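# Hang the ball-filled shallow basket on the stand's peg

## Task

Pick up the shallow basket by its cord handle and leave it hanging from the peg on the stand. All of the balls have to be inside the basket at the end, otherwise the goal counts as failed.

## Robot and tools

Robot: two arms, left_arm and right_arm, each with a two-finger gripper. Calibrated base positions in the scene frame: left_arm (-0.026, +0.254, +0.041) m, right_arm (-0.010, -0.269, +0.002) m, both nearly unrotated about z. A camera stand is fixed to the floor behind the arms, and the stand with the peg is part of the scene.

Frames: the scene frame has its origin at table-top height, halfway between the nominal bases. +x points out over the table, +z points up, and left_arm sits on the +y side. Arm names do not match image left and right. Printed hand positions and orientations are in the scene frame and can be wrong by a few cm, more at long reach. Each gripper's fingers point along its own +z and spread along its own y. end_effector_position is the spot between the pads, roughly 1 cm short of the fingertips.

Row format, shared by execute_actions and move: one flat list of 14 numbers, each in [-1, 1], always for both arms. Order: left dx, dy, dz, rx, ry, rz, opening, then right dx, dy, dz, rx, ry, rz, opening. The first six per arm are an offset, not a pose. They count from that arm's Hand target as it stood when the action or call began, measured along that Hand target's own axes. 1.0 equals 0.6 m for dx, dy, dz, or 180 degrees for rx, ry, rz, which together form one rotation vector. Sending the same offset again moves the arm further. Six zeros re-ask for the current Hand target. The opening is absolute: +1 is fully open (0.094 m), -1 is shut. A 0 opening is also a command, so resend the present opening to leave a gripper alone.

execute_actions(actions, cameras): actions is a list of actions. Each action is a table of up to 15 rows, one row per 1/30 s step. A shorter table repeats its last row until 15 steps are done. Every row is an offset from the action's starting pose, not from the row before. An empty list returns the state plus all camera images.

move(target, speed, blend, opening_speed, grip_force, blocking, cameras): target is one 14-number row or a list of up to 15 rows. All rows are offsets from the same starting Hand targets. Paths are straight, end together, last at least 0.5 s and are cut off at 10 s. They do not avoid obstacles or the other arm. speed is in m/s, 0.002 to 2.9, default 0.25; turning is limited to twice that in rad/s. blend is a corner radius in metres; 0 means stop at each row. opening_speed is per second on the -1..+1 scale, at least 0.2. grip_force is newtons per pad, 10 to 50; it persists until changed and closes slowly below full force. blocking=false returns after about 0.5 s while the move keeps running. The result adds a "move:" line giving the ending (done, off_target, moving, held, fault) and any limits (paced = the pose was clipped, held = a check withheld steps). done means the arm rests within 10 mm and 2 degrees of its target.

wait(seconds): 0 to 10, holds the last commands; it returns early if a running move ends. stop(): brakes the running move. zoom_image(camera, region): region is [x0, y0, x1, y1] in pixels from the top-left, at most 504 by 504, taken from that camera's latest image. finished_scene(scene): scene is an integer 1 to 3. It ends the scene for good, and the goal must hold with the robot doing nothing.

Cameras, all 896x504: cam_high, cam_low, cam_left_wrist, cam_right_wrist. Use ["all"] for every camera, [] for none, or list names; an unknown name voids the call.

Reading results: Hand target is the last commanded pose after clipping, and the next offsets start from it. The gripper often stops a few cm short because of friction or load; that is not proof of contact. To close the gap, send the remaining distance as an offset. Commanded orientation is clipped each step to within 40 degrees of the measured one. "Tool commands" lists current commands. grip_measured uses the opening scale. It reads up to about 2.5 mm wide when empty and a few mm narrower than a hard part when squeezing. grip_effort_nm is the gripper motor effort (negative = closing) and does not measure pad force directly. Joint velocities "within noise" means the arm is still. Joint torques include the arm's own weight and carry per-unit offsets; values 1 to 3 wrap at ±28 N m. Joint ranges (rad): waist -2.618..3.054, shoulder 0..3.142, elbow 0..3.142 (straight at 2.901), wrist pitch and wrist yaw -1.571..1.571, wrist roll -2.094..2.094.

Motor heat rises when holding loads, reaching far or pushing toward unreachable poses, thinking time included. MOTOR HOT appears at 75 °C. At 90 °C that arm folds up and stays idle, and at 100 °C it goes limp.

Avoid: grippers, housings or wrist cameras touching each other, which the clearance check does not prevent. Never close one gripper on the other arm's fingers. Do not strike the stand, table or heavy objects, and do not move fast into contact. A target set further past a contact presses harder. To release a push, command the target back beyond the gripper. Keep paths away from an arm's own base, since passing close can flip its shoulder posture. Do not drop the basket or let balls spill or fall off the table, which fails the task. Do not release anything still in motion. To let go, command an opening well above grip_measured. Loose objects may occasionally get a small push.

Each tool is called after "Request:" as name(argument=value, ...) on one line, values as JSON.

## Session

Request:
execute_actions(actions=[])

Scene clock: 0.00 s.
left_arm: end_effector_position=(+0.3677, +0.2233, +0.1646) grip_measured=+1.000 grip_effort_nm=n/a end_effector_quat_wxyz=(+0.621, +0.036, +0.783, +0.010) | right_arm: end_effector_position=(+0.3807, -0.2765, +0.1104) grip_measured=+1.000 grip_effort_nm=n/a end_effector_quat_wxyz=(+0.570, +0.057, +0.819, -0.027)
Joint positions: left_arm=[-0.117 1.486 0.327 0.928 -0.087 0.043 0.094] | right_arm=[0.001 1.436 0.379 0.697 0.157 0.081 0.094]
Joint velocities: within noise
Joint torques (N m): no reading
Motor temperatures (°C): left_arm=[23 33 39 29 26 26 28] | right_arm=[24 28 31 26 23 24 25]
Heat: left arm: 39 °C; right arm: 31 °C.
Hand target: left_arm +0.3677, +0.2234, +0.1639; +0.619, +0.036, +0.785, +0.011 | right_arm +0.3802, -0.2767, +0.1093; +0.567, +0.057, +0.821, -0.028
Tool commands: left_gripper/opening=+1.0 right_gripper/opening=+1.0

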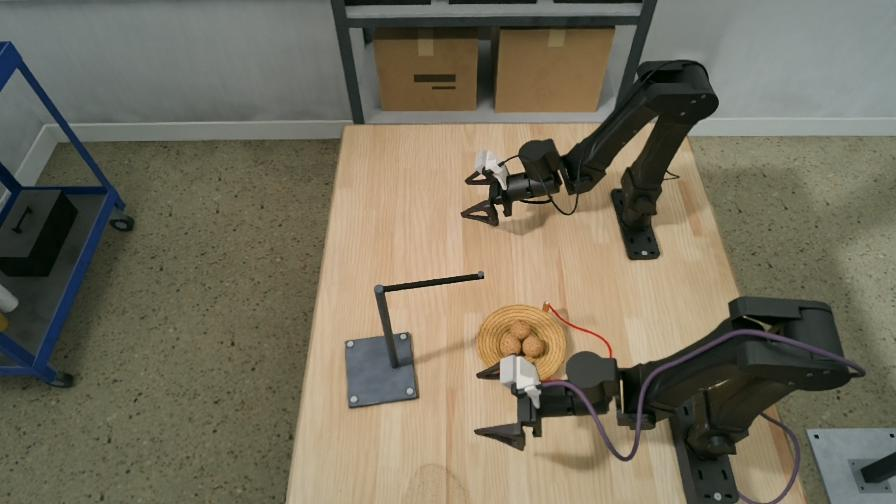

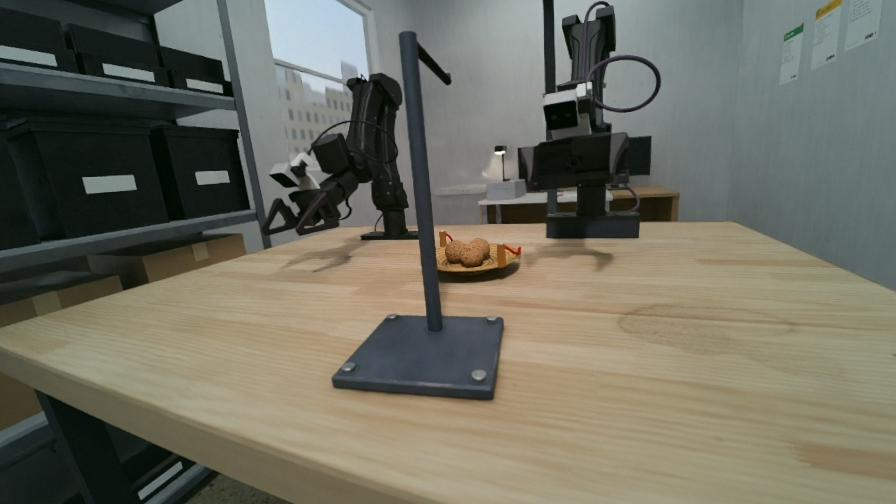

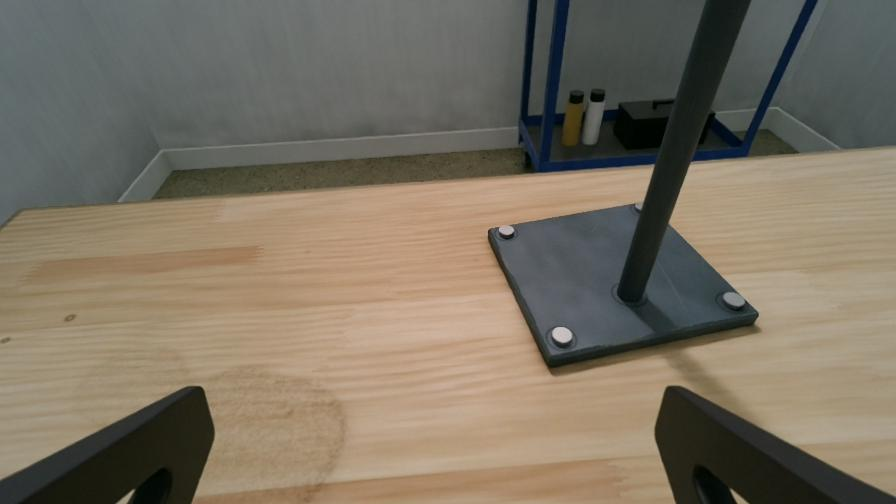

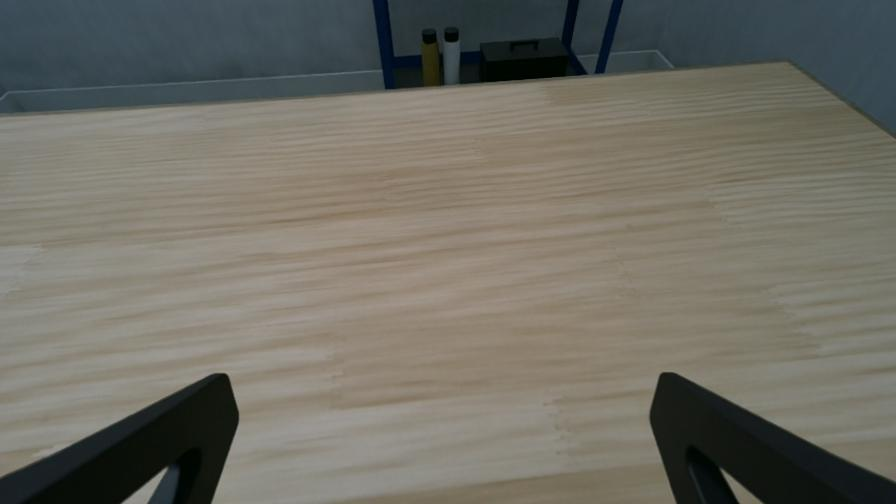

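Request:
zoom_image(camera="cam_high", region=[460, 270, 640, 400])

Request:
zoom_image(camera="cam_high", region=[340, 250, 500, 410])

Request:
zoom_image(camera="cam_low", region=[380, 20, 540, 300])

Scaled by 2.800 from the camera's 896x504 image, which has a finer 1280x720 frame.

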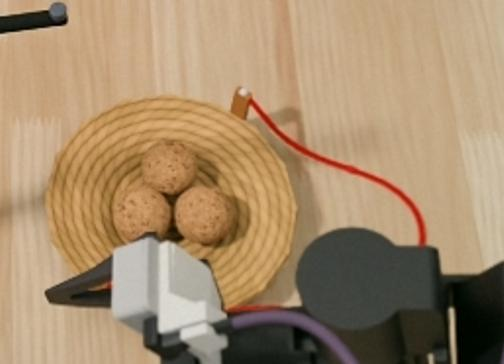

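Scaled by 3.150 from the camera's 896x504 image, which has a finer 1280x720 frame.

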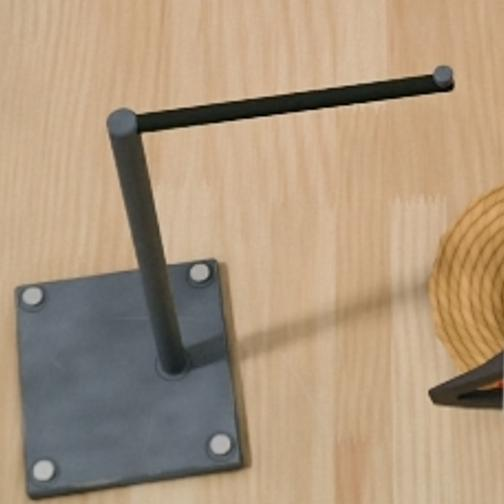

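Scaled by 1.800 from the camera's 896x504 image, which has a finer 1280x720 frame.

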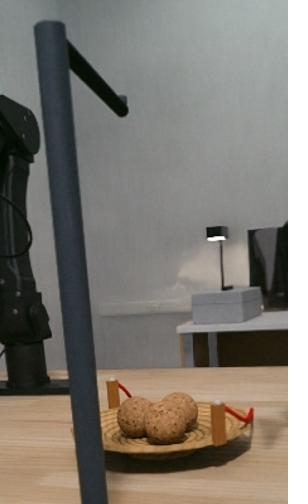

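Request:
move(target=[0.08,-0.2225,-0.396,0.4506,0.2196,0.5531,0.1,0,0,0,0,0,0,0.1], speed=0.3, cameras=["all"])

Request:
zoom_image(camera="cam_high", region=[460, 270, 640, 400])

Scene clock: 49.47 s.
left_arm: end_effector_position=(+0.1205, +0.1014, +0.1611) grip_measured=+0.103 grip_effort_nm=-0.17 end_effector_quat_wxyz=(+0.006, +0.887, +0.461, +0.001) | right_arm: end_effector_position=(+0.3807, -0.2765, +0.1104) grip_measured=+0.102 grip_effort_nm=-0.08 end_effector_quat_wxyz=(+0.570, +0.057, +0.819, -0.027)
Joint positions: left_arm=[-0.807 1.325 1.07 -1.303 0.001 1.374 0.052] | right_arm=[0.001 1.436 0.379 0.697 0.157 0.081 0.052]
Joint torques (N m): left_arm=[-0.47 -2.96 8.65 -0.04 0.03 0.1] | right_arm=[0.06 -5.78 6.32 1.48 0.04 -0.02]
Heat: left arm: 41 °C; right arm: 33 °C.
Hand target: left_arm +0.1199, +0.1004, +0.1648; +0.000, +0.891, +0.453, +0.000 | right_arm +0.3802, -0.2767, +0.1093; +0.567, +0.057, +0.821, -0.028
Off the commanded pose: left_arm 0.004 m, 1 deg | right_arm 0.001 m, 0 deg.
move: done

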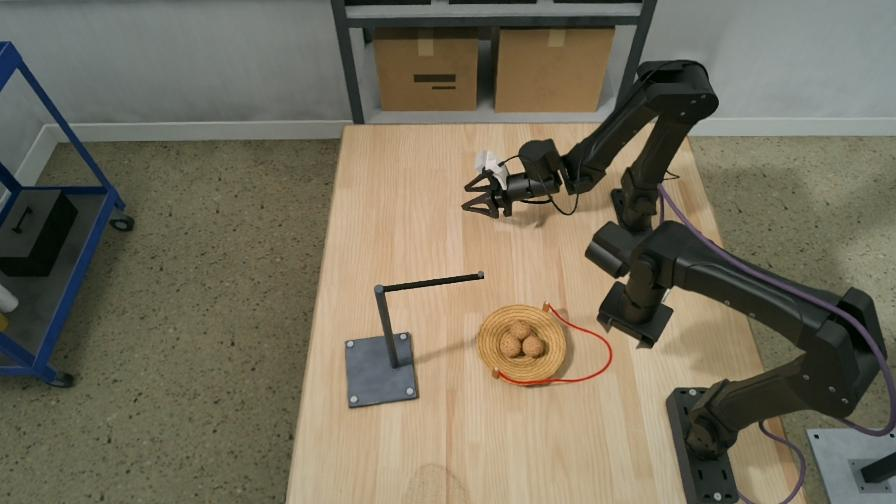

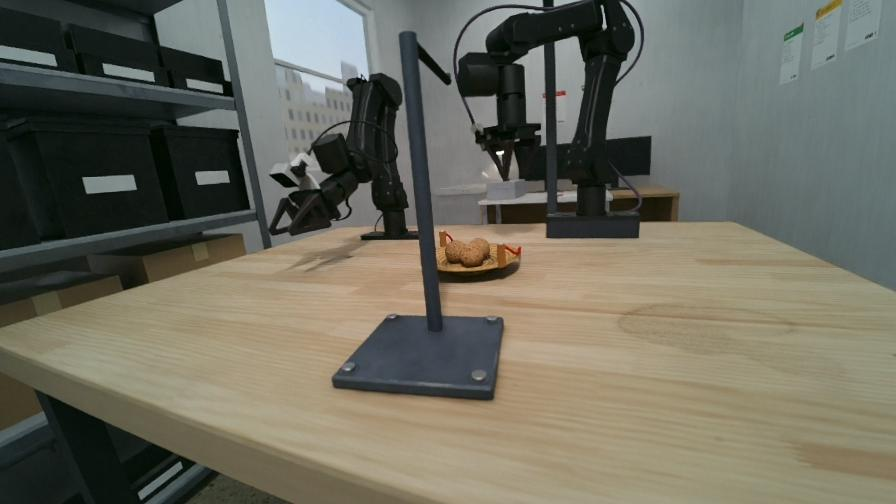

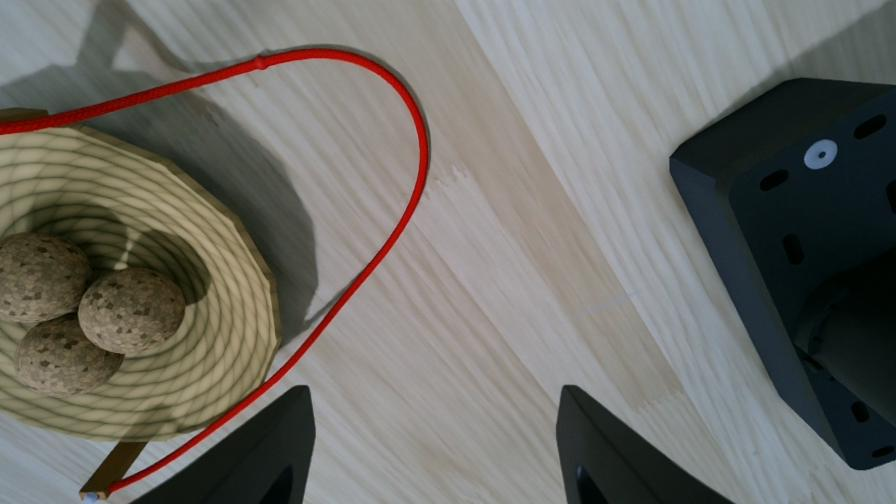

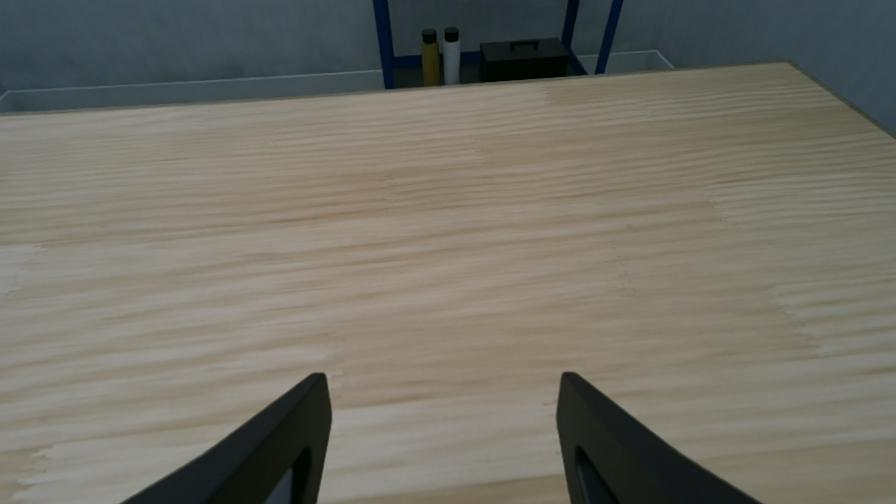

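Scaled by 2.800 from the camera's 896x504 image, which has a finer 1280x720 frame.

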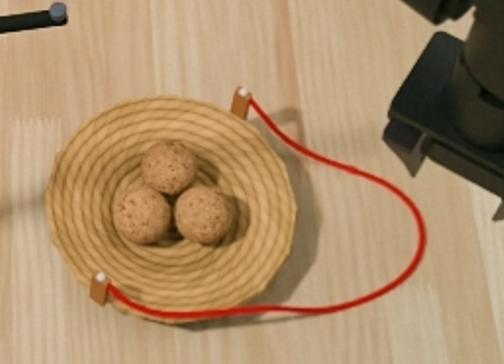

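Request:
move(target=[-0.0067,0.0133,0.2,0,0,0,0,0,0,0,0,0,0,0.1], speed=0.15, cameras=["cam_left_wrist"])

Scene clock: 106.27 s.
left_arm: end_effector_position=(+0.1270, +0.0918, +0.0513) grip_measured=+0.003 grip_effort_nm=-0.17 end_effector_quat_wxyz=(+0.007, +0.890, +0.456, +0.002) | right_arm: end_effector_position=(+0.3807, -0.2765, +0.1104) grip_measured=+0.102 grip_effort_nm=-0.08 end_effector_quat_wxyz=(+0.570, +0.057, +0.819, -0.027)
Joint positions: left_arm=[-0.817 1.485 0.746 -0.817 0 1.374 0.047] | right_arm=[0.001 1.436 0.379 0.697 0.157 0.081 0.052]
Joint torques (N m): left_arm=[-0.55 -3.58 4.83 0.42 0.04 -0.01] | right_arm=[0.09 -5.76 6.32 1.47 0.03 -0.01]
Motor temperatures (°C): left_arm=[23 32 41 29 26 26 28] | right_arm=[24 28 33 32 23 24 25]
Heat: left arm: 41 °C; right arm: 33 °C.
Hand target: left_arm +0.1239, +0.0924, +0.0448; +0.000, +0.891, +0.453, +0.000 | right_arm +0.3802, -0.2767, +0.1093; +0.567, +0.057, +0.821, -0.028
Off the commanded pose: left_arm 0.007 m, 1 deg | right_arm 0.001 m, 0 deg.
move: done
Images, in order (width x height): cam_left_wrist 896x504.

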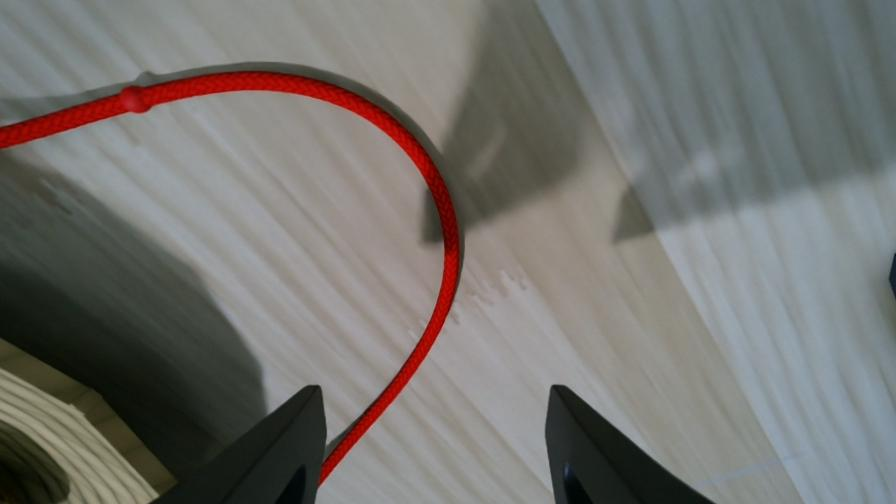

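Request:
move(target=[0.003,0.0,0.073,0,0,0,0,0,0,0,0,0,0,0.1], speed=0.08)

Request:
move(target=[0,0,0.008,0,0,0,0,0,0,0,0,0,0,0.1], speed=0.03, cameras=["cam_left_wrist"])

Scene clock: 116.57 s.
left_arm: end_effector_position=(+0.1234, +0.0960, +0.0116) grip_measured=+0.002 grip_effort_nm=-0.14 end_effector_quat_wxyz=(-0.006, +0.890, +0.456, -0.001) | right_arm: end_effector_position=(+0.3807, -0.2765, +0.1104) grip_measured=+0.102 grip_effort_nm=-0.08 end_effector_quat_wxyz=(+0.570, +0.057, +0.819, -0.027)
Joint positions: left_arm=[-0.817 1.593 0.659 -0.648 -0.002 1.374 0.047] | right_arm=[0.001 1.436 0.379 0.697 0.157 0.081 0.052]
Joint torques (N m): left_arm=[0.06 -2.89 3.48 0.89 0.05 0.07] | right_arm=[0.08 -5.79 6.34 1.47 0.03 -0.02]
Heat: left arm: 41 °C; right arm: 33 °C.
Hand target: left_arm +0.1250, +0.0938, +0.0010; +0.000, +0.891, +0.453, +0.000 | right_arm +0.3802, -0.2767, +0.1093; +0.567, +0.057, +0.821, -0.028
Off the commanded pose: left_arm 0.011 m, 1 deg | right_arm 0.001 m, 0 deg.
move: off_target (left_arm)

Scene clock: 117.27 s.
left_arm: end_effector_position=(+0.1235, +0.0959, +0.0115) grip_measured=+0.002 grip_effort_nm=-0.13 end_effector_quat_wxyz=(-0.005, +0.890, +0.456, +0.000) | right_arm: end_effector_position=(+0.3807, -0.2765, +0.1104) grip_measured=+0.102 grip_effort_nm=-0.09 end_effector_quat_wxyz=(+0.570, +0.057, +0.819, -0.027)
Joint positions: left_arm=[-0.817 1.593 0.659 -0.647 -0.002 1.374 0.047] | right_arm=[0.001 1.436 0.379 0.697 0.157 0.081 0.052]
Joint torques (N m): left_arm=[0.05 -1.88 2.77 1.11 0.05 0.07] | right_arm=[0.05 -5.78 6.31 1.47 0.05 -0.01]
Heat: left arm: 41 °C; right arm: 33 °C.
Hand target: left_arm +0.1250, +0.0938, -0.0038; +0.000, +0.891, +0.453, +0.000 | right_arm +0.3802, -0.2767, +0.1093; +0.567, +0.057, +0.821, -0.028
Off the commanded pose: left_arm 0.015 m, 1 deg | right_arm 0.001 m, 0 deg.
move: off_target (left_arm)
Images, in order (width x height): cam_left_wrist 896x504.

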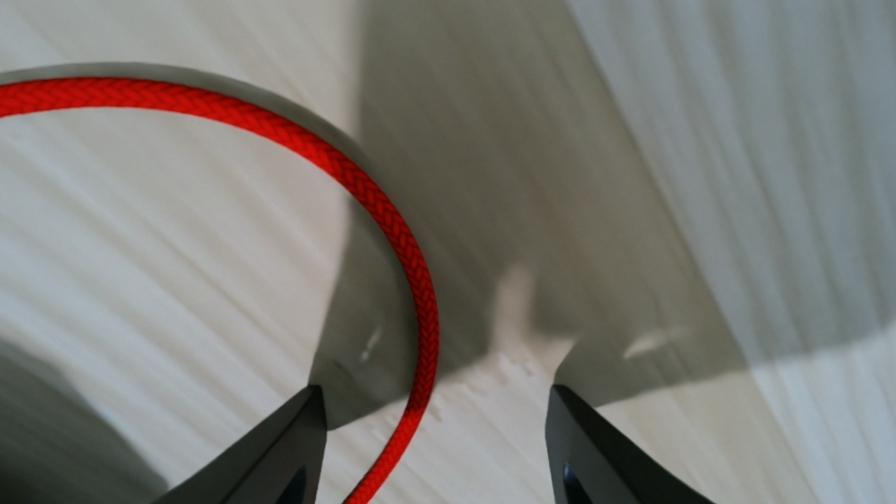

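Request:
move(target=[[0,0,0,0,0,0,-1,0,0,0,0,0,0,0.1],[0.0547,0.1148,-0.2233,0,0,0,-1,0,0,0,0,0,0,0.1],[0.1013,0.2498,-0.4317,0,0,-0.122,-1,0,0,0,0,0,0,0.1]], speed=0.1, opening_speed=0.7, blend=[0,0.03,0], cameras=["all"])

Scene clock: 142.03 s.
left_arm: end_effector_position=(+0.2816, +0.0539, +0.2593) grip_measured=-0.968 grip_effort_nm=-1.06 end_effector_quat_wxyz=(+0.079, +0.790, +0.606, +0.033) | right_arm: end_effector_position=(+0.3807, -0.2765, +0.1104) grip_measured=+0.102 grip_effort_nm=-0.08 end_effector_quat_wxyz=(+0.570, +0.057, +0.819, -0.027)
Joint positions: left_arm=[-0.583 1.834 1.967 -1.532 -0.012 1.249 0.002] | right_arm=[0.001 1.436 0.379 0.697 0.157 0.081 0.052]
Joint torques (N m): left_arm=[0.59 -7.19 8.05 0.27 0.13 -0.05] | right_arm=[0.05 -5.78 6.3 1.47 0.05 -0.01]
Heat: left arm: 40 °C; right arm: 33 °C.
Hand target: left_arm +0.2820, +0.0546, +0.2552; +0.000, +0.789, +0.615, +0.000 | right_arm +0.3802, -0.2767, +0.1093; +0.567, +0.057, +0.821, -0.028
Off the commanded pose: left_arm 0.004 m, 10 deg | right_arm 0.001 m, 0 deg.
joint sent to its limit (left arm) — joint 4 (wrist pitch), lower limit. The joint targets are off in orientation, not in position.
move: off_target (left_arm)

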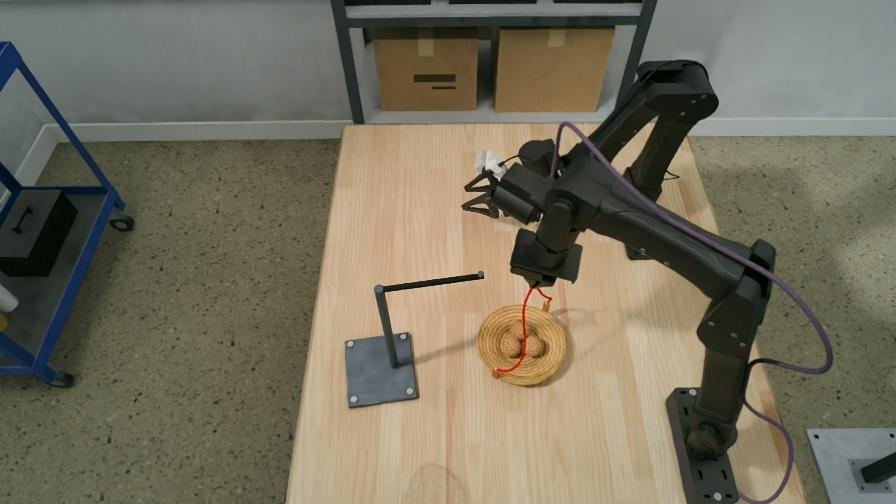

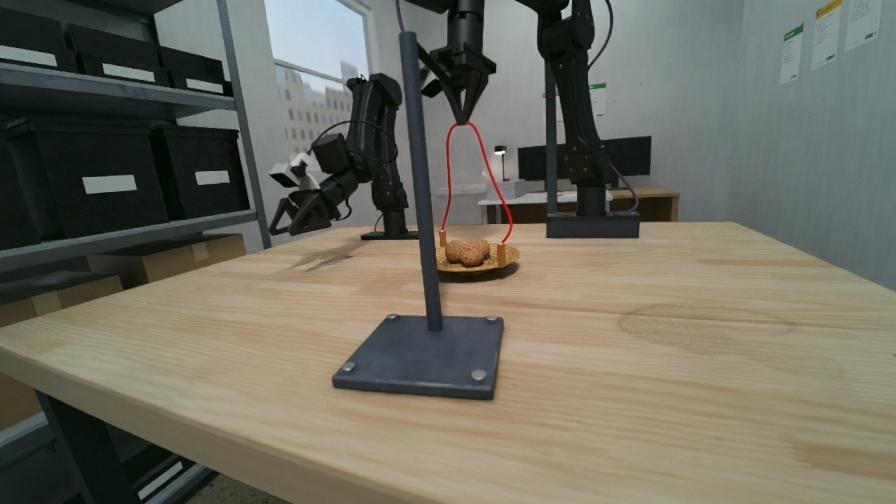

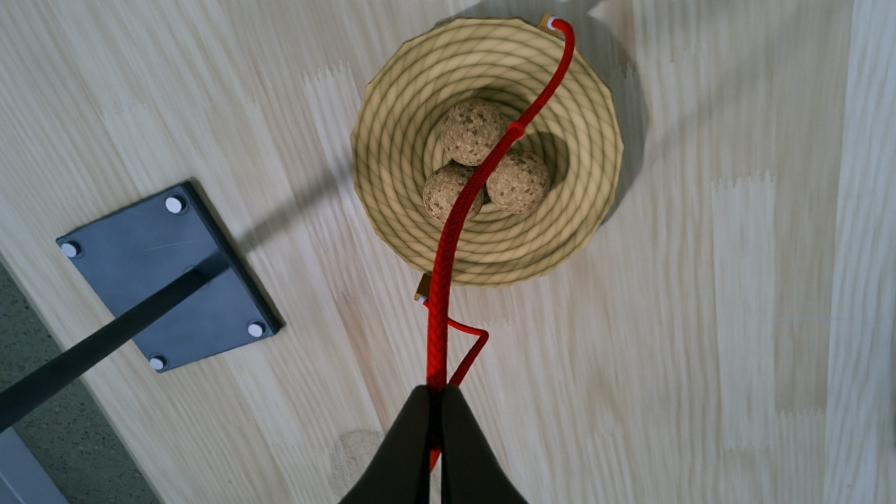

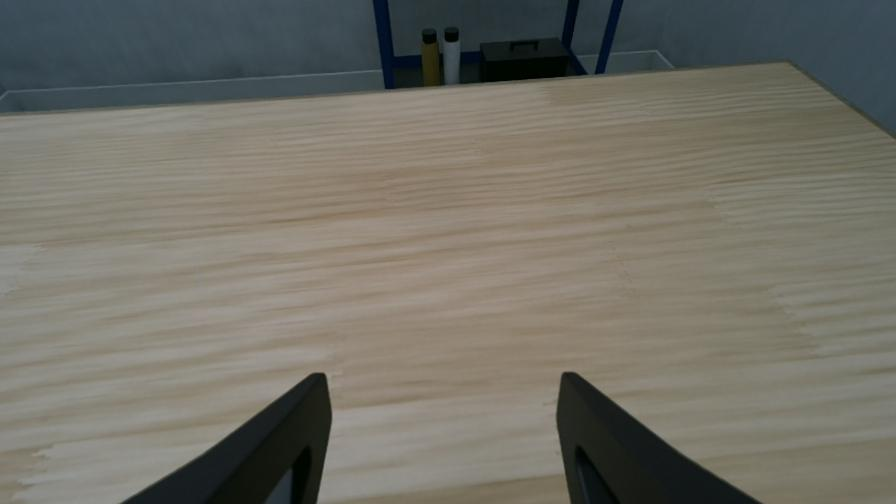

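Request:
move(target=[0.0194,-0.0048,-0.1417,-0.1645,0.0335,-0.1249,-1,0,0,0,0,0,0,0.1], speed=0.06, cameras=["all"])

Scene clock: 163.33 s.
left_arm: end_effector_position=(+0.2863, +0.0620, +0.3173) grip_measured=-0.968 grip_effort_nm=-1.05 end_effector_quat_wxyz=(+0.148, +0.639, +0.731, +0.189) | right_arm: end_effector_position=(+0.3807, -0.2765, +0.1104) grip_measured=+0.102 grip_effort_nm=-0.08 end_effector_quat_wxyz=(+0.570, +0.057, +0.819, -0.027)
Joint positions: left_arm=[-0.737 1.757 2.035 -1.542 -0.383 0.757 0.001] | right_arm=[0.001 1.436 0.379 0.697 0.157 0.081 0.052]
Joint torques (N m): left_arm=[-0.53 -12.44 8.73 0.65 -0.34 -0.11] | right_arm=[0.05 -5.78 6.32 1.49 0.05 -0.02]
Heat: left arm: 41 °C; right arm: 33 °C.
Hand target: left_arm +0.2821, +0.0667, +0.3401; +0.168, +0.628, +0.734, +0.197 | right_arm +0.3802, -0.2767, +0.1093; +0.567, +0.057, +0.821, -0.028
Off the commanded pose: left_arm 0.024 m, 3 deg | right_arm 0.001 m, 0 deg.
joint sent to its limit (left arm) — joint 4 (wrist pitch), lower limit. The joint targets still meet the commanded pose.
move: off_target (left_arm)

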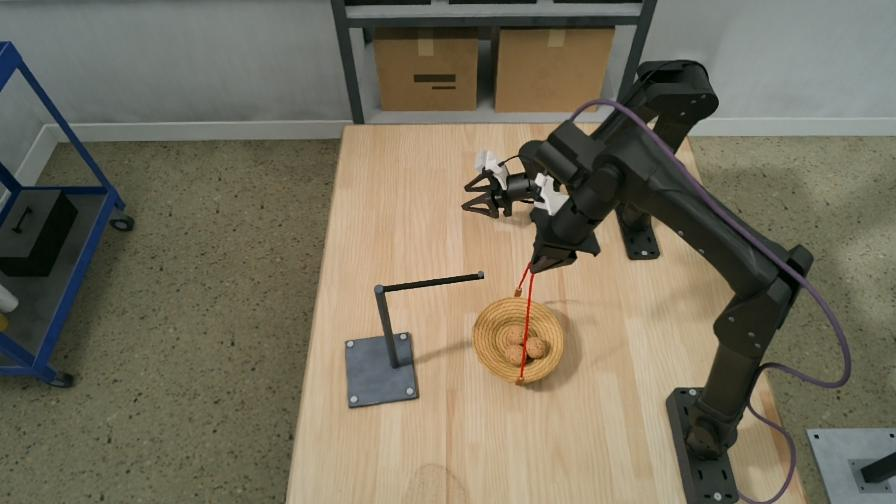

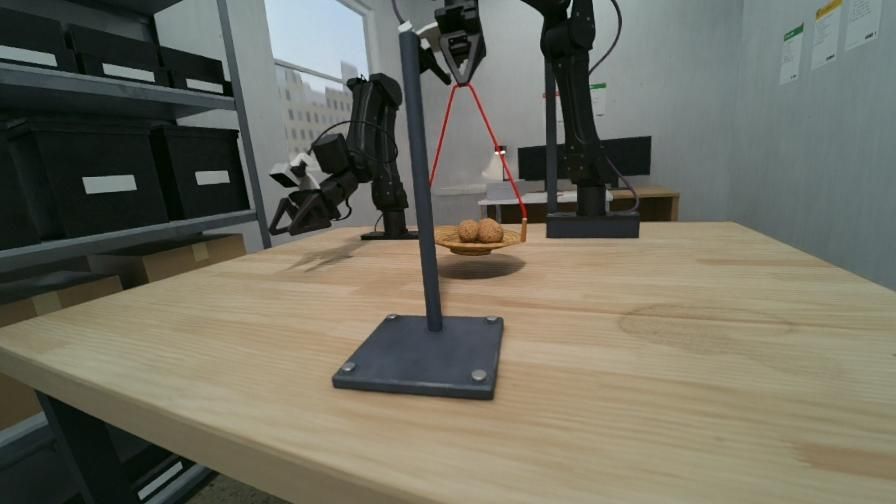

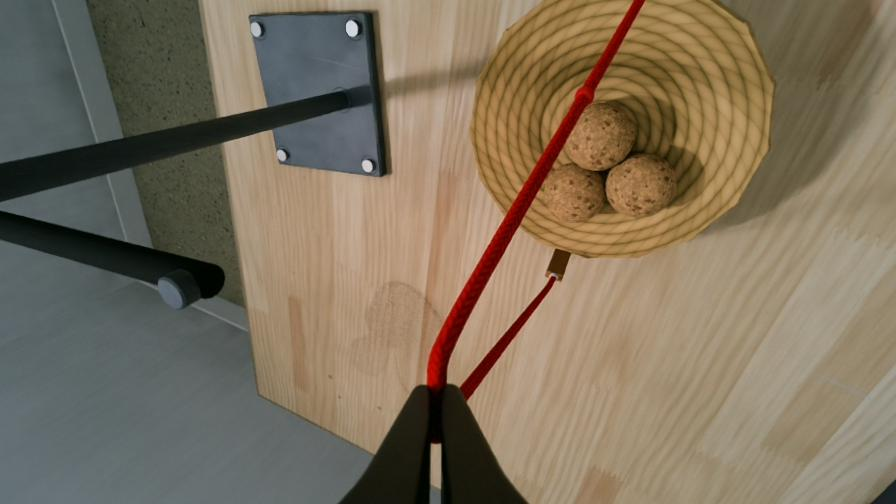

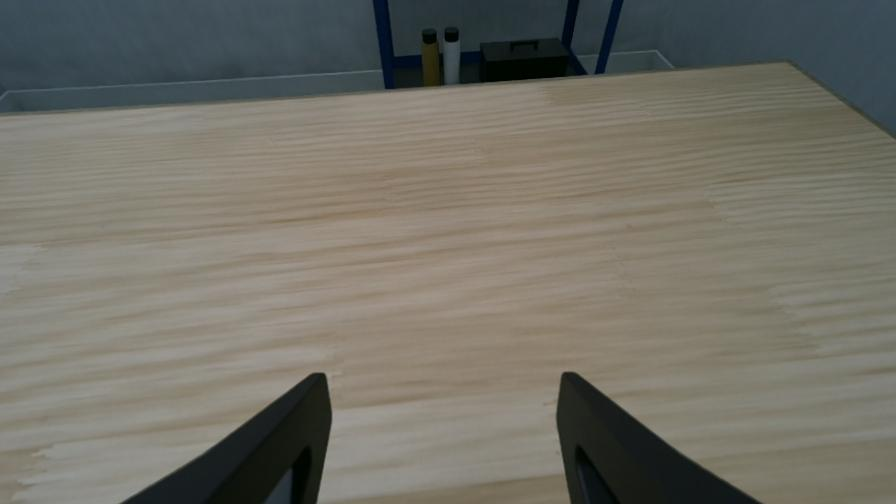

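Request:
move(target=[-0.0108,0.041,-0.072,-0.0556,0,0,-1,0,0,0,0,0,0,0.1], speed=0.05, cameras=["cam_high","cam_left_wrist","cam_low"])

Scene clock: 188.37 s.
left_arm: end_effector_position=(+0.2880, +0.0525, +0.3666) grip_measured=-0.968 grip_effort_nm=-1.06 end_effector_quat_wxyz=(+0.216, +0.626, +0.706, +0.253) | right_arm: end_effector_position=(+0.3807, -0.2765, +0.1104) grip_measured=+0.102 grip_effort_nm=-0.08 end_effector_quat_wxyz=(+0.570, +0.057, +0.819, -0.027)
Joint positions: left_arm=[-0.823 1.742 2.146 -1.544 -0.541 0.747 0.001] | right_arm=[0.001 1.436 0.379 0.697 0.157 0.081 0.052]
Joint torques (N m): left_arm=[-0.51 -11.9 8.43 0.89 -0.46 -0.08] | right_arm=[0.06 -5.75 6.28 1.47 0.05 -0.02]
Heat: left arm: 42 °C; right arm: 34 °C.
Hand target: left_arm +0.2829, +0.0601, +0.3900; +0.222, +0.611, +0.714, +0.260 | right_arm +0.3802, -0.2767, +0.1093; +0.567, +0.057, +0.821, -0.028
Off the commanded pose: left_arm 0.025 m, 2 deg | right_arm 0.001 m, 0 deg.
joint sent to its limit (left arm) — joint 4 (wrist pitch), lower limit. The joint targets are off in orientation, not in position.
move: off_target (left_arm)
Images, in order (width x height): cam_high 896x504, cam_low 896x504, cam_left_wrist 896x504.

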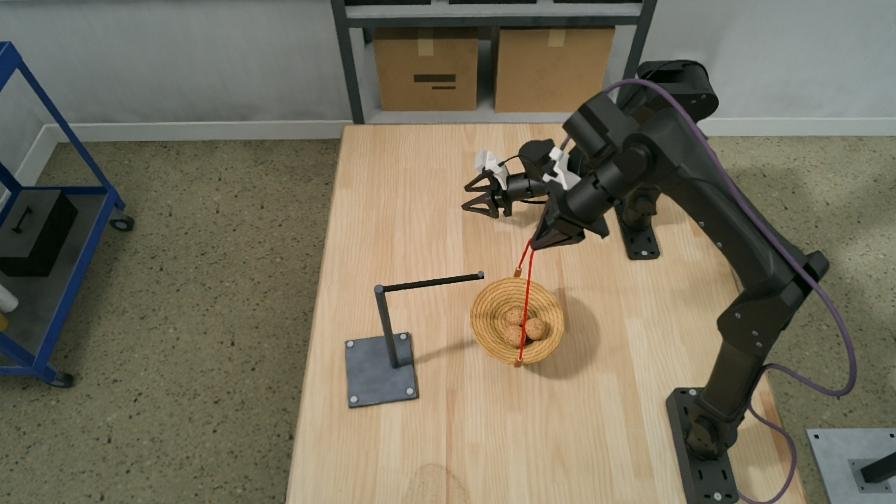

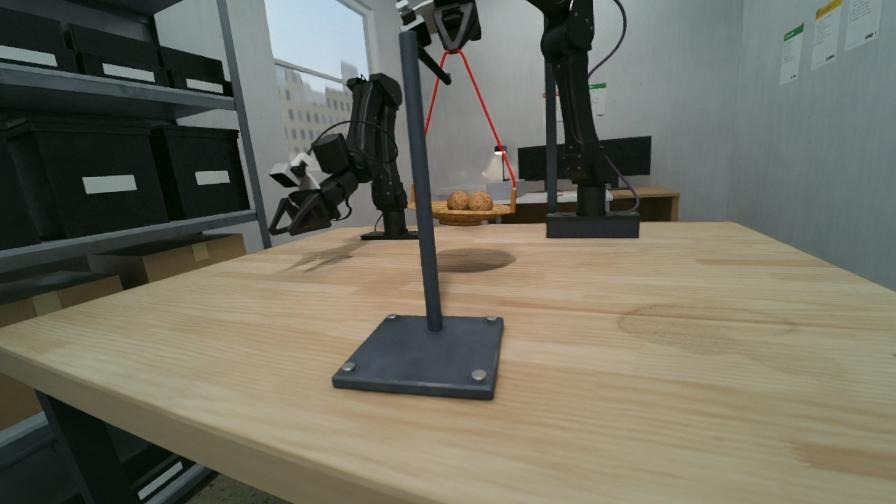

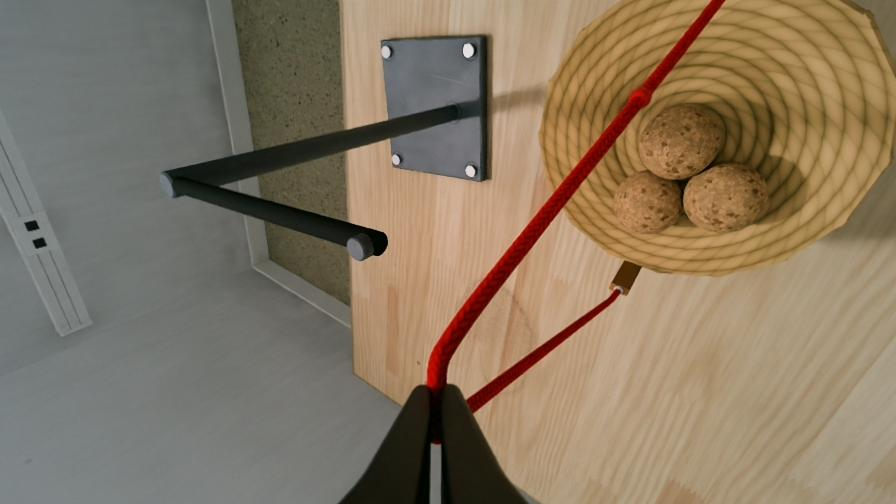

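Request:
move(target=[-0.0037,0.147,0.1492,0,0,0,-1,0,0,0,0,0,0,0.1], speed=0.045, cameras=["cam_high","cam_left_wrist","cam_low"])

Request:
zoom_image(camera="cam_high", region=[380, 220, 540, 340])

Scene clock: 201.47 s.
left_arm: end_effector_position=(+0.4020, +0.0771, +0.3801) grip_measured=-0.968 grip_effort_nm=-1.06 end_effector_quat_wxyz=(+0.239, +0.609, +0.709, +0.262) | right_arm: end_effector_position=(+0.3807, -0.2765, +0.1104) grip_measured=+0.102 grip_effort_nm=-0.08 end_effector_quat_wxyz=(+0.570, +0.057, +0.819, -0.027)
Joint positions: left_arm=[-0.554 2.093 2.674 -1.548 -0.429 0.999 0.001] | right_arm=[0.001 1.436 0.379 0.697 0.157 0.081 0.052]
Joint torques (N m): left_arm=[0.42 -9.03 7.83 1.25 -0.2 0.06] | right_arm=[0.05 -5.76 6.32 1.48 0.05 -0.01]
Heat: left arm: 42 °C; right arm: 34 °C.
Hand target: left_arm +0.4069, +0.0774, +0.3779; +0.222, +0.611, +0.714, +0.260 | right_arm +0.3802, -0.2767, +0.1093; +0.567, +0.057, +0.821, -0.028
Off the commanded pose: left_arm 0.005 m, 2 deg | right_arm 0.001 m, 0 deg.
joint sent to its limit (left arm) — joint 4 (wrist pitch), lower limit. The joint targets still meet the commanded pose.
move: done
Images, in order (width x height): cam_high 896x504, cam_low 896x504, cam_left_wrist 896x504.

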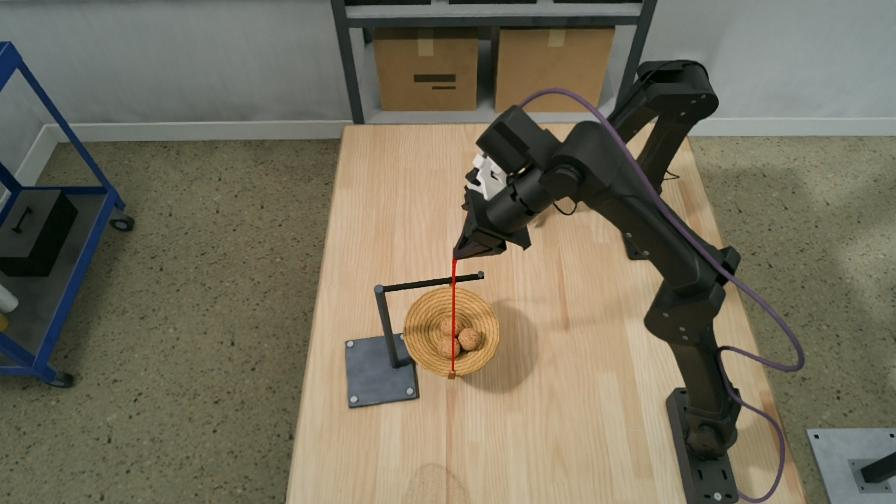

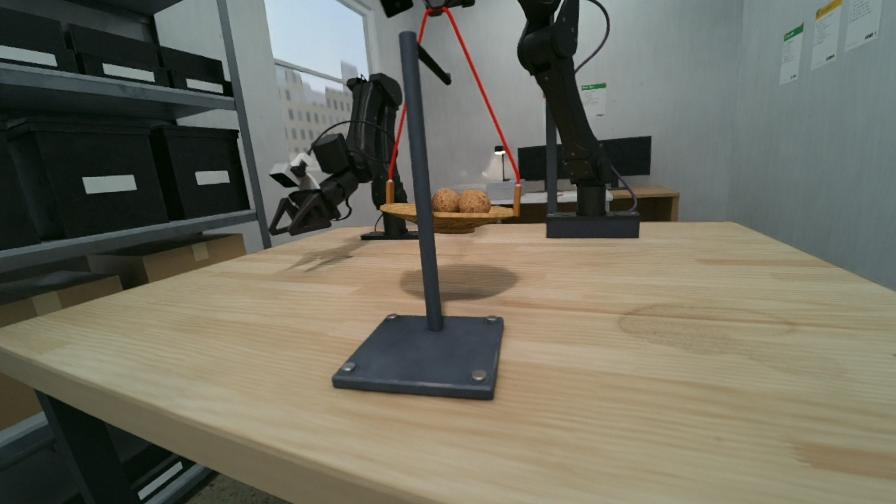

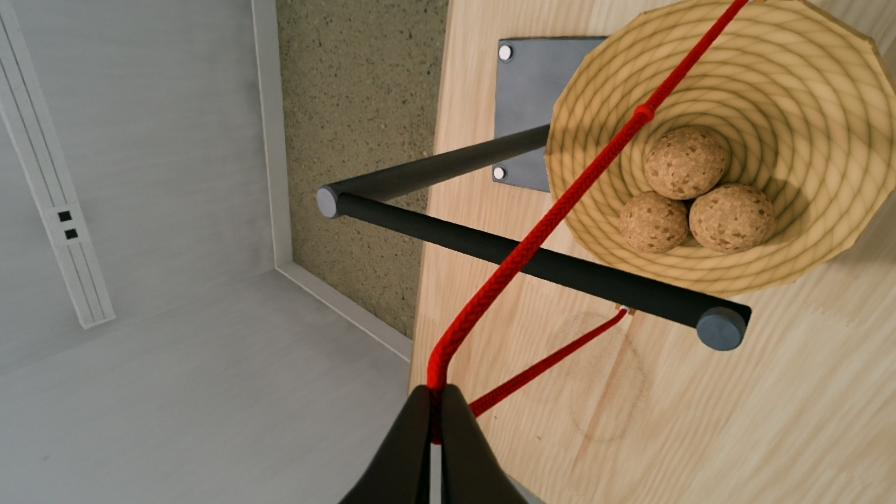

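Scaled by 3.150 from the camera's 896x504 image, which has a finer 1280x720 frame.

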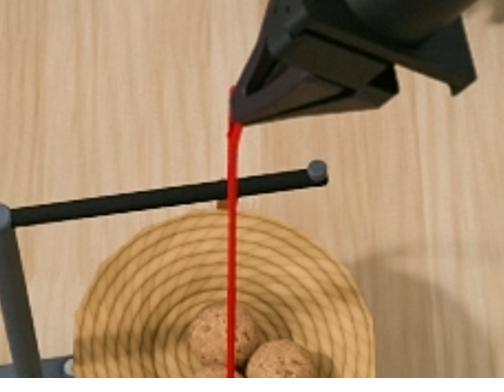

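Request:
move(target=[-0.0098,-0.0493,0.0565,0,0,0,-1,0,0,0,0,0,0,0.1], speed=0.035, cameras=["cam_left_wrist","cam_low"])

Request:
zoom_image(camera="cam_left_wrist", region=[340, 200, 840, 504])

Request:
zoom_image(camera="cam_low", region=[370, 0, 530, 130])

Scene clock: 225.73 s.
left_arm: end_effector_position=(+0.4094, +0.0730, +0.3183) grip_measured=-0.969 grip_effort_nm=-1.05 end_effector_quat_wxyz=(+0.198, +0.621, +0.714, +0.255) | right_arm: end_effector_position=(+0.3807, -0.2765, +0.1104) grip_measured=+0.102 grip_effort_nm=-0.09 end_effector_quat_wxyz=(+0.570, +0.057, +0.819, -0.027)
Joint positions: left_arm=[-0.554 1.999 2.266 -1.326 -0.431 0.989 0.001] | right_arm=[0.001 1.436 0.379 0.697 0.157 0.081 0.052]
Joint torques (N m): left_arm=[-0.57 -15.25 5.26 1.48 -0.24 -0.1] | right_arm=[0.08 -5.76 6.32 1.48 0.04 -0.02]
Heat: left arm: 41 °C; right arm: 34 °C.
Hand target: left_arm +0.4069, +0.0714, +0.3331; +0.222, +0.611, +0.714, +0.260 | right_arm +0.3802, -0.2767, +0.1093; +0.567, +0.057, +0.821, -0.028
Off the commanded pose: left_arm 0.015 m, 3 deg | right_arm 0.001 m, 0 deg.
move: off_target (left_arm)
Images, in order (width x height): cam_low 896x504, cam_left_wrist 896x504.

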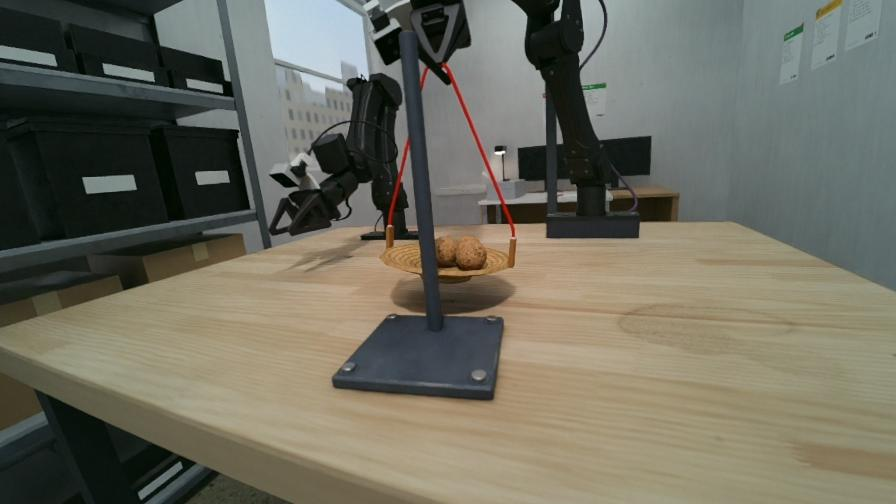

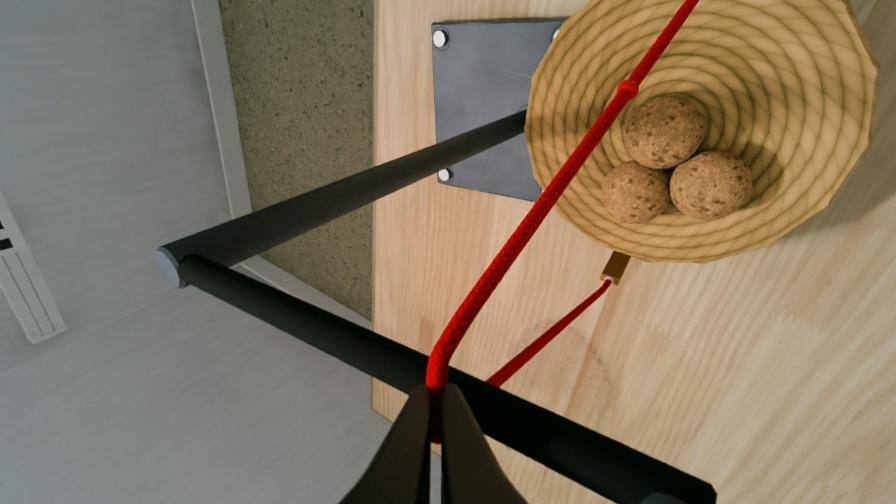

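Scaled by 1.008 from the camera's 896x504 image, which has a finer 1280x720 frame.

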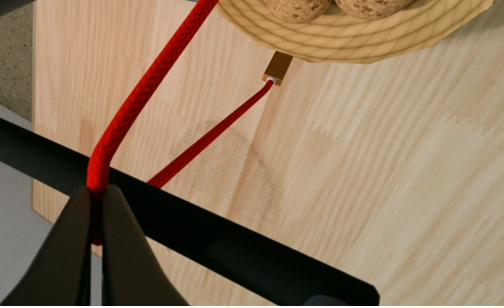

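Scaled by 3.150 from the camera's 896x504 image, which has a finer 1280x720 frame.

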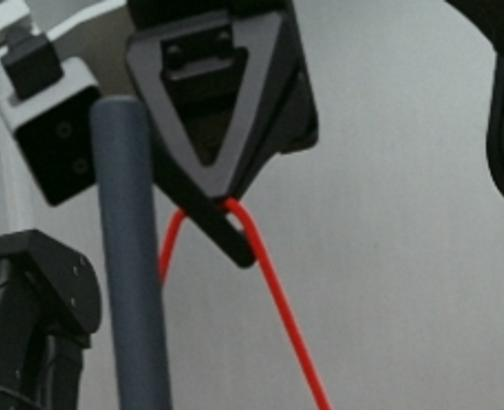

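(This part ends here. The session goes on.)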